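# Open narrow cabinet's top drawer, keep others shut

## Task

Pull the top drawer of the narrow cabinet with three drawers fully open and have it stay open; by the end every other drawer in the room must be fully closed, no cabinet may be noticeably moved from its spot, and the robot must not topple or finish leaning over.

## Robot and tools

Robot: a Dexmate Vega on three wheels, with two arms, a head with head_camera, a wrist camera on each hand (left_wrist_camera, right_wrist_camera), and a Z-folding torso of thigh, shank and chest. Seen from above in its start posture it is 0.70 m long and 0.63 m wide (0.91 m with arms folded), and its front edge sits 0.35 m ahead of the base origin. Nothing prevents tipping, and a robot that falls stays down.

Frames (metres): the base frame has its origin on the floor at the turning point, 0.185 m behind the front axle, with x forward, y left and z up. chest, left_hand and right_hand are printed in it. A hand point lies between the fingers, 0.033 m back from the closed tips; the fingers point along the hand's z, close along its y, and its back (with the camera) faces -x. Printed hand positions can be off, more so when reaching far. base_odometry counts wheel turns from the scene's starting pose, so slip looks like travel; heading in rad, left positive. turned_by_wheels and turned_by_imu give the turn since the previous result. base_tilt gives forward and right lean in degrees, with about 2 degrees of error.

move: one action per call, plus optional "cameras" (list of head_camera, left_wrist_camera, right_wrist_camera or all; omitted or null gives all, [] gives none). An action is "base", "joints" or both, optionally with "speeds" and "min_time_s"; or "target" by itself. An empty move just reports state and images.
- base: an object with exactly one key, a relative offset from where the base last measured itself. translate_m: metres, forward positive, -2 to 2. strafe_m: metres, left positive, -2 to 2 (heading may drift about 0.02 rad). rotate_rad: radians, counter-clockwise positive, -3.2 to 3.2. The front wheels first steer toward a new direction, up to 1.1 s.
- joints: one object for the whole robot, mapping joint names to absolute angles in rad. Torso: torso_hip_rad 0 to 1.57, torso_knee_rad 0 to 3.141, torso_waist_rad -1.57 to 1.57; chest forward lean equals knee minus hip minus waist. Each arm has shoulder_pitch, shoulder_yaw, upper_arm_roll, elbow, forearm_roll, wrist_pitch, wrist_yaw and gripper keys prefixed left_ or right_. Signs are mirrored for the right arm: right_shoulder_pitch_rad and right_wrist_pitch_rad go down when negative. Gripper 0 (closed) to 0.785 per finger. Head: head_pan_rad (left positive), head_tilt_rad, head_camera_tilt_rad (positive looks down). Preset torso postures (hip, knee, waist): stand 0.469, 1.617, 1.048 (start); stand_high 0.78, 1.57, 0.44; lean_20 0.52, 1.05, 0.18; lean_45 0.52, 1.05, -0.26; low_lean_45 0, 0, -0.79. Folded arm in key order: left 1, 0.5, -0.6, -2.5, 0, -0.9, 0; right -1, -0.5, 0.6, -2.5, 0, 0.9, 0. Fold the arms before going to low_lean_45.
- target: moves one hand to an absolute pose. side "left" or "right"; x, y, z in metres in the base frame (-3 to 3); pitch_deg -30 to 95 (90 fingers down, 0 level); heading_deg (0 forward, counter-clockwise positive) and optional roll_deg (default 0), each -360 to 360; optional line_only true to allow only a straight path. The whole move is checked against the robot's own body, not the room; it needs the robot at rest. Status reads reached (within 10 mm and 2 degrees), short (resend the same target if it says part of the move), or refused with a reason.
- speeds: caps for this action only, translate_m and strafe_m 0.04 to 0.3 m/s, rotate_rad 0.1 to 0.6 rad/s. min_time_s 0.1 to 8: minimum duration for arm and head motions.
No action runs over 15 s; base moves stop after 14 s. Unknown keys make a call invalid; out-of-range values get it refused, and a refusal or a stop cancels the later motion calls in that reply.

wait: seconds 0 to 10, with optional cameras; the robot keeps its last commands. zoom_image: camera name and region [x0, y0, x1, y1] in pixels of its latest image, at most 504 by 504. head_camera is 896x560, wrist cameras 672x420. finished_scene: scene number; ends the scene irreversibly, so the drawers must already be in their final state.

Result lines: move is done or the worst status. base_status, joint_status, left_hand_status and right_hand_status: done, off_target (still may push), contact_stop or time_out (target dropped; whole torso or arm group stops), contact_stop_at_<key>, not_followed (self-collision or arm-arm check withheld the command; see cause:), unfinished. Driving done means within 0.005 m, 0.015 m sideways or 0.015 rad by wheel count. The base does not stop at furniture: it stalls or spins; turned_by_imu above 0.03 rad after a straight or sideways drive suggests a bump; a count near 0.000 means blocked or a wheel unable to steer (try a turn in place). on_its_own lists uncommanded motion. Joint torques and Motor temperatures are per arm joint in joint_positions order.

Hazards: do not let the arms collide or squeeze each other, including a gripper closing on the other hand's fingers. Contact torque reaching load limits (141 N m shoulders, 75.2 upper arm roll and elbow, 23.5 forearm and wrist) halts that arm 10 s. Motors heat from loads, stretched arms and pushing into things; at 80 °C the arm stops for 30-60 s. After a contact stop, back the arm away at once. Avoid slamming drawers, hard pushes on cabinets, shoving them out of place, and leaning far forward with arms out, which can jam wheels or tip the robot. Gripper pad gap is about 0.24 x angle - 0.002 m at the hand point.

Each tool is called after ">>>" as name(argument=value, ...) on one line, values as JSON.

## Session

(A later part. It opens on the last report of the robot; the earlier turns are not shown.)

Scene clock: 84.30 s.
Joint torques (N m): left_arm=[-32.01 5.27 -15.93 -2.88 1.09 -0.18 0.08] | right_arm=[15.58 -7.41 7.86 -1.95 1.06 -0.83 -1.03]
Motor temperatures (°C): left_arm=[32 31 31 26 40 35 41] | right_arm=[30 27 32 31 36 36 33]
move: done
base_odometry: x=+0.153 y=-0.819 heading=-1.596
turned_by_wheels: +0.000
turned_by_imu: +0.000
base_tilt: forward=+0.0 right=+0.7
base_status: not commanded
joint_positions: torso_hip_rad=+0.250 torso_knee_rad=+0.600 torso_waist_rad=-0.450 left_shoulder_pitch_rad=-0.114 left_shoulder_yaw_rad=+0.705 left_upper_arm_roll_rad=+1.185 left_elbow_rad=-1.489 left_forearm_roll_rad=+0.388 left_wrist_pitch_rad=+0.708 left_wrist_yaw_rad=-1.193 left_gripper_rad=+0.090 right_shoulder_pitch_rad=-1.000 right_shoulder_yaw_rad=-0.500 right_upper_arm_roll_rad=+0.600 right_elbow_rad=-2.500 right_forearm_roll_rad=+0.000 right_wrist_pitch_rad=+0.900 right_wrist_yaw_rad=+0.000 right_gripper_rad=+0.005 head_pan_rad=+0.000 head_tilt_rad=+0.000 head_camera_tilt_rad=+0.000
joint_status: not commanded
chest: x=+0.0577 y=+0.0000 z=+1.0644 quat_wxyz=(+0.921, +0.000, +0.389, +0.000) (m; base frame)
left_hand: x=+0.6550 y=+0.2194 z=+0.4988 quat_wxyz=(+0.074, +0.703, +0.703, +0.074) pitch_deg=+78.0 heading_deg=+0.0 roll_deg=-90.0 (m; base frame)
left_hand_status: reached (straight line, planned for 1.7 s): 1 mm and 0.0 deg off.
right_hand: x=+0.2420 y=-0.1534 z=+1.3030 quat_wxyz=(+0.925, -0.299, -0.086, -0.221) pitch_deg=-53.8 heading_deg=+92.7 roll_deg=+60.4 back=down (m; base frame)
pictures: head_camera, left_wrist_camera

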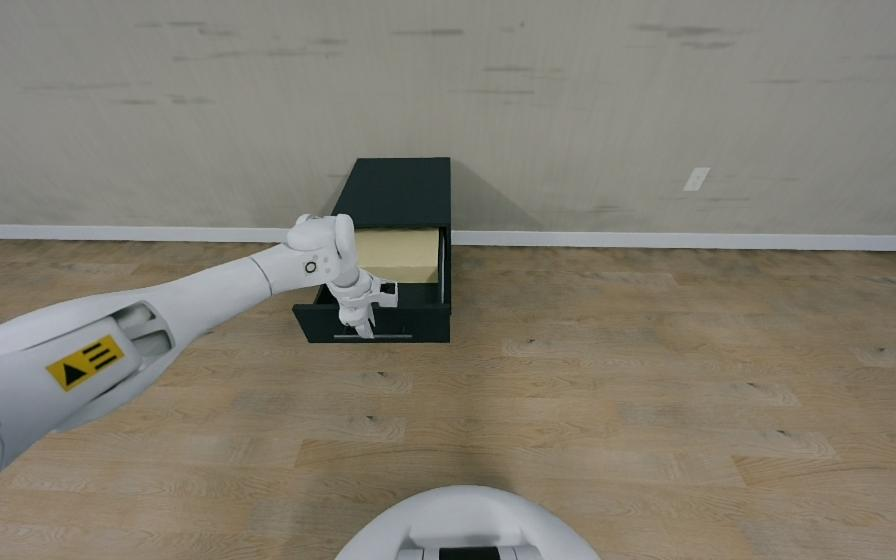

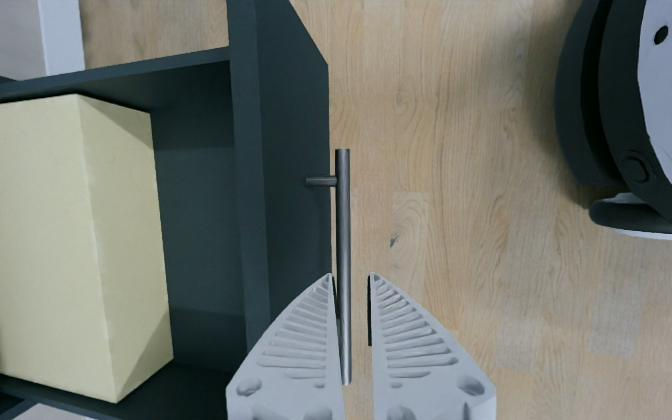

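Released. Back away and check everything.

>>> move(base={"translate_m": -0.5}, speeds={"translate_m": 0.15}, cameras=["head_camera"])

>>> zoom_image(camera="head_camera", region=[300, 80, 520, 280])

>>> move(joints={"left_shoulder_pitch_rad": 1, "left_shoulder_yaw_rad": 0.5, "left_upper_arm_roll_rad": -0.6, "left_elbow_rad": -2.5, "left_forearm_roll_rad": 0, "left_wrist_pitch_rad": -0.9, "left_wrist_yaw_rad": 0}, cameras=[])

>>> move(joints={"torso_hip_rad": 0.469, "torso_knee_rad": 1.617, "torso_waist_rad": 1.048, "head_camera_tilt_rad": 0.45}, cameras=["head_camera"])

>>> zoom_image(camera="head_camera", region=[320, 200, 520, 380])

Scene clock: 89.17 s.
Joint torques (N m): left_arm=[-29.19 3.58 -16.06 -2.92 1.11 0.86 -0.06] | right_arm=[14.7 -6.99 7.43 -2.46 1.16 -1.11 -1.32]
Motor temperatures (°C): left_arm=[32 31 32 26 40 35 41] | right_arm=[30 27 32 31 36 36 33]
move: done
base_odometry: x=+0.165 y=-0.319 heading=-1.597
turned_by_wheels: -0.001
turned_by_imu: +0.000
base_tilt: forward=+0.1 right=+0.8
base_status: done
joint_positions: torso_hip_rad=+0.250 torso_knee_rad=+0.600 torso_waist_rad=-0.450 left_shoulder_pitch_rad=-0.115 left_shoulder_yaw_rad=+0.707 left_upper_arm_roll_rad=+1.184 left_elbow_rad=-1.493 left_forearm_roll_rad=+0.388 left_wrist_pitch_rad=+0.710 left_wrist_yaw_rad=-1.195 left_gripper_rad=+0.090 right_shoulder_pitch_rad=-1.000 right_shoulder_yaw_rad=-0.500 right_upper_arm_roll_rad=+0.600 right_elbow_rad=-2.500 right_forearm_roll_rad=+0.000 right_wrist_pitch_rad=+0.900 right_wrist_yaw_rad=+0.000 right_gripper_rad=+0.005 head_pan_rad=+0.000 head_tilt_rad=+0.000 head_camera_tilt_rad=+0.000
joint_status: not commanded
chest: x=+0.0577 y=+0.0000 z=+1.0644 quat_wxyz=(+0.921, +0.000, +0.389, +0.000) (m; base frame)
left_hand: x=+0.6547 y=+0.2194 z=+0.4996 quat_wxyz=(+0.074, +0.703, +0.703, +0.074) pitch_deg=+78.0 heading_deg=+0.0 roll_deg=-90.0 (m; base frame)
right_hand: x=+0.2420 y=-0.1534 z=+1.3030 quat_wxyz=(+0.925, -0.299, -0.086, -0.221) pitch_deg=-53.8 heading_deg=+92.7 roll_deg=+60.4 back=down (m; base frame)
pictures: head_camera

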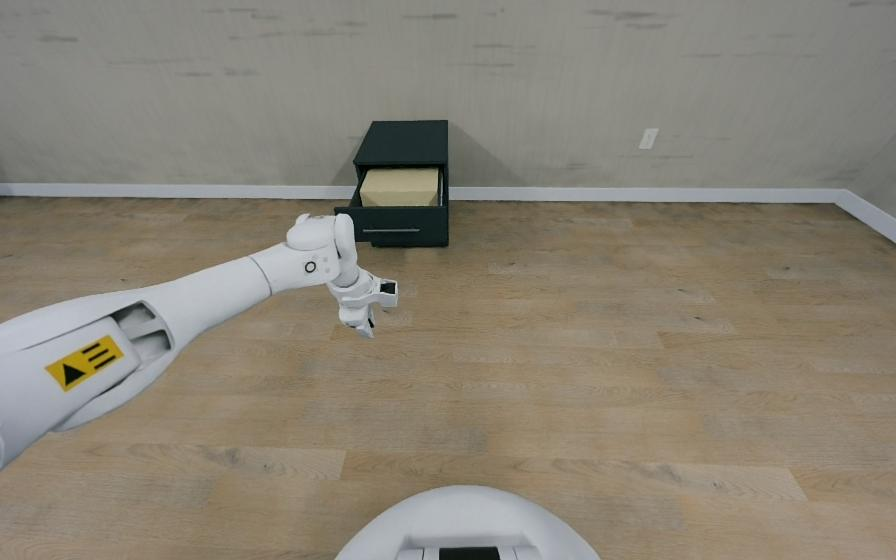

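Scaled by 2.291 from the camera's 896x560 image, which has a finer 960x600 frame.

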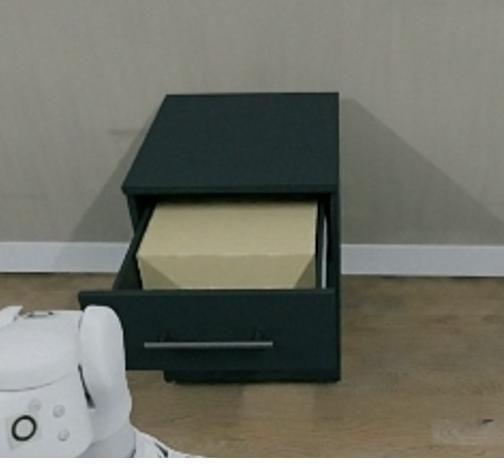

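Scene clock: 96.33 s.
Joint torques (N m): left_arm=[-3 4.15 -8.39 -3.05 -1.66 0.67 0.8] | right_arm=[15.87 -8 7.74 -1.5 1.02 -0.58 -1.24]
Motor temperatures (°C): left_arm=[32 31 32 26 40 35 41] | right_arm=[30 27 32 31 36 36 33]
move: done
base_odometry: x=+0.165 y=-0.319 heading=-1.597
turned_by_wheels: +0.000
turned_by_imu: +0.000
base_tilt: forward=+0.0 right=+0.7
base_status: not commanded
joint_positions: torso_hip_rad=+0.250 torso_knee_rad=+0.600 torso_waist_rad=-0.450 left_shoulder_pitch_rad=+0.997 left_shoulder_yaw_rad=+0.501 left_upper_arm_roll_rad=-0.596 left_elbow_rad=-2.498 left_forearm_roll_rad=+0.001 left_wrist_pitch_rad=-0.897 left_wrist_yaw_rad=-0.003 left_gripper_rad=+0.090 right_shoulder_pitch_rad=-1.000 right_shoulder_yaw_rad=-0.500 right_upper_arm_roll_rad=+0.600 right_elbow_rad=-2.500 right_forearm_roll_rad=+0.000 right_wrist_pitch_rad=+0.900 right_wrist_yaw_rad=+0.000 right_gripper_rad=+0.005 head_pan_rad=+0.000 head_tilt_rad=+0.000 head_camera_tilt_rad=+0.000
joint_status: all done
chest: x=+0.0577 y=+0.0000 z=+1.0644 quat_wxyz=(+0.921, +0.000, +0.389, +0.000) (m; base frame)
left_hand: x=+0.2447 y=+0.1529 z=+1.3027 quat_wxyz=(+0.924, +0.299, -0.084, +0.221) pitch_deg=-53.8 heading_deg=-92.3 roll_deg=-60.8 back=down (m; base frame)
right_hand: x=+0.2420 y=-0.1534 z=+1.3030 quat_wxyz=(+0.925, -0.299, -0.086, -0.221) pitch_deg=-53.8 heading_deg=+92.7 roll_deg=+60.4 back=down (m; base frame)
pictures: none
No camera images: "cameras" was empty.

Scene clock: 103.17 s.
Joint torques (N m): left_arm=[-5.47 4.4 -5.18 0.26 -0.32 2.14 0.49] | right_arm=[20.15 -7.28 4.95 1.49 0.56 -1.96 -0.44]
Motor temperatures (°C): left_arm=[32 31 32 26 40 35 41] | right_arm=[30 27 32 31 36 36 33]
move: done
base_odometry: x=+0.165 y=-0.319 heading=-1.597
turned_by_wheels: +0.000
turned_by_imu: +0.000
base_tilt: forward=+0.0 right=+0.7
base_status: not commanded
joint_positions: torso_hip_rad=+0.469 torso_knee_rad=+1.617 torso_waist_rad=+1.048 left_shoulder_pitch_rad=+1.000 left_shoulder_yaw_rad=+0.500 left_upper_arm_roll_rad=-0.600 left_elbow_rad=-2.500 left_forearm_roll_rad=+0.000 left_wrist_pitch_rad=-0.900 left_wrist_yaw_rad=+0.000 left_gripper_rad=+0.090 right_shoulder_pitch_rad=-1.000 right_shoulder_yaw_rad=-0.500 right_upper_arm_roll_rad=+0.600 right_elbow_rad=-2.500 right_forearm_roll_rad=+0.000 right_wrist_pitch_rad=+0.900 right_wrist_yaw_rad=+0.000 right_gripper_rad=+0.005 head_pan_rad=+0.000 head_tilt_rad=+0.000 head_camera_tilt_rad=+0.450
joint_status: all done
chest: x=-0.0111 y=+0.0000 z=+1.4155 quat_wxyz=(+0.999, +0.000, +0.050, +0.000) (m; base frame)
left_hand: x=-0.0239 y=+0.1531 z=+1.7166 quat_wxyz=(+0.839, +0.205, -0.398, +0.310) pitch_deg=-36.8 heading_deg=-132.5 roll_deg=-6.9 back=down (m; base frame)
right_hand: x=-0.0239 y=-0.1534 z=+1.7167 quat_wxyz=(+0.839, -0.205, -0.398, -0.310) pitch_deg=-36.8 heading_deg=+132.5 roll_deg=+7.0 back=down (m; base frame)
pictures: head_camera

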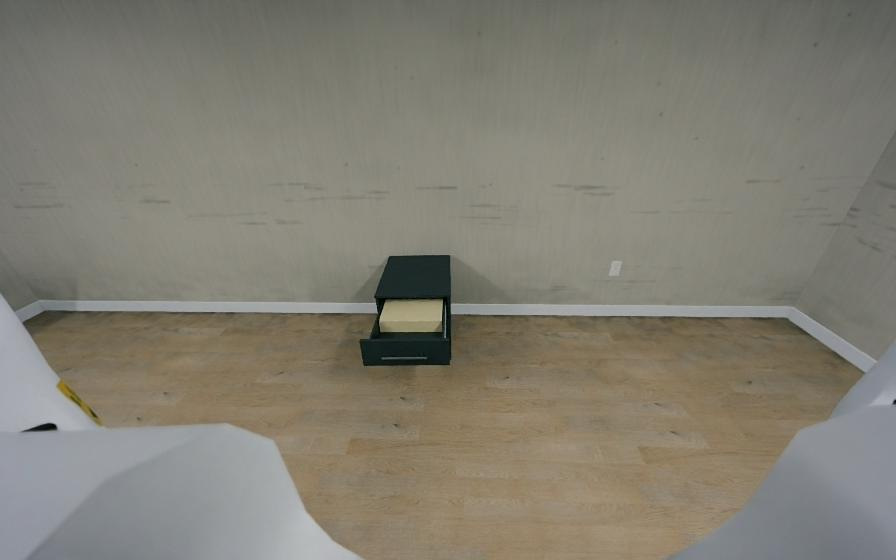

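Scaled by 2.520 from the camera's 896x560 image, which has a finer 960x600 frame.

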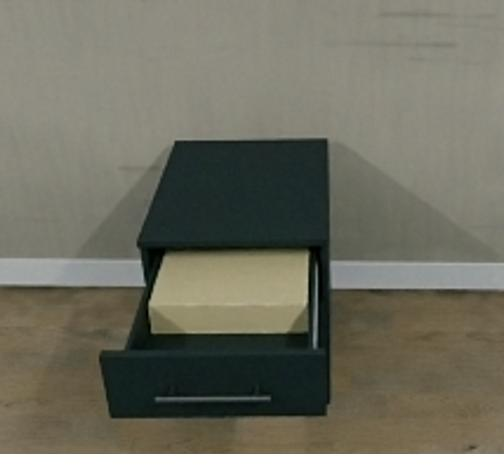

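>>> move(base={"rotate_rad": 2.4}, speeds={"rotate_rad": 0.35}, joints={"head_camera_tilt_rad": 0.35}, cameras=["head_camera"])

>>> zoom_image(camera="head_camera", region=[100, 180, 400, 440])

>>> zoom_image(camera="head_camera", region=[560, 180, 760, 360])

Scene clock: 111.67 s.
Joint torques (N m): left_arm=[-6.2 2.76 -5.74 1.12 -0.37 1.54 0.12] | right_arm=[21.53 -5.97 4.92 0.71 0.55 -2.71 -0.45]
Motor temperatures (°C): left_arm=[32 31 31 26 40 35 41] | right_arm=[30 27 32 31 36 36 33]
move: done
base_odometry: x=+0.164 y=-0.322 heading=+0.810
turned_by_wheels: +2.407
turned_by_imu: +2.392
base_tilt: forward=+0.1 right=+0.8
base_status: done
joint_positions: torso_hip_rad=+0.469 torso_knee_rad=+1.617 torso_waist_rad=+1.048 left_shoulder_pitch_rad=+1.000 left_shoulder_yaw_rad=+0.500 left_upper_arm_roll_rad=-0.600 left_elbow_rad=-2.500 left_forearm_roll_rad=+0.000 left_wrist_pitch_rad=-0.900 left_wrist_yaw_rad=+0.000 left_gripper_rad=+0.090 right_shoulder_pitch_rad=-1.000 right_shoulder_yaw_rad=-0.500 right_upper_arm_roll_rad=+0.600 right_elbow_rad=-2.500 right_forearm_roll_rad=+0.000 right_wrist_pitch_rad=+0.900 right_wrist_yaw_rad=+0.000 right_gripper_rad=+0.005 head_pan_rad=+0.000 head_tilt_rad=+0.000 head_camera_tilt_rad=+0.350
joint_status: all done
chest: x=-0.0111 y=+0.0000 z=+1.4155 quat_wxyz=(+0.999, +0.000, +0.050, +0.000) (m; base frame)
left_hand: x=-0.0239 y=+0.1531 z=+1.7166 quat_wxyz=(+0.839, +0.205, -0.398, +0.310) pitch_deg=-36.8 heading_deg=-132.5 roll_deg=-6.9 back=down (m; base frame)
right_hand: x=-0.0239 y=-0.1534 z=+1.7167 quat_wxyz=(+0.839, -0.205, -0.398, -0.310) pitch_deg=-36.8 heading_deg=+132.5 roll_deg=+7.0 back=down (m; base frame)
pictures: head_camera

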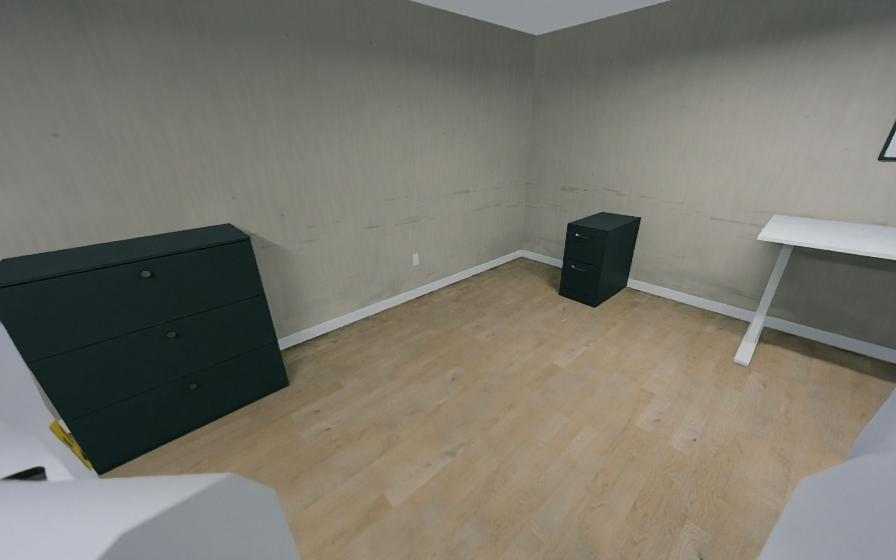

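Scaled by 1.680 from the camera's 896x560 image, which has a finer 960x600 frame.

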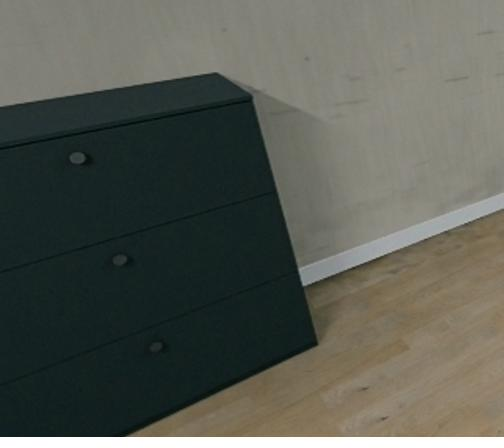

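Scaled by 2.520 from the camera's 896x560 image, which has a finer 960x600 frame.

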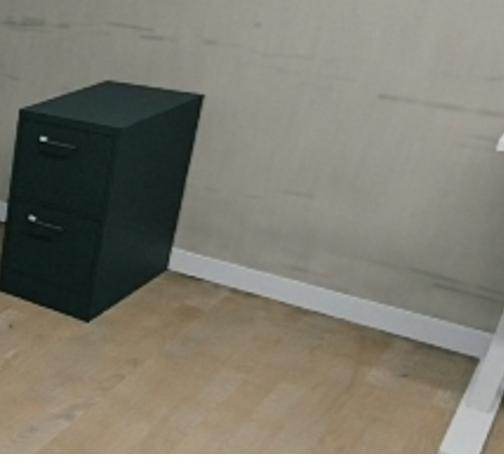

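>>> finished_scene(scene=3)

The scene is finished: the task was done.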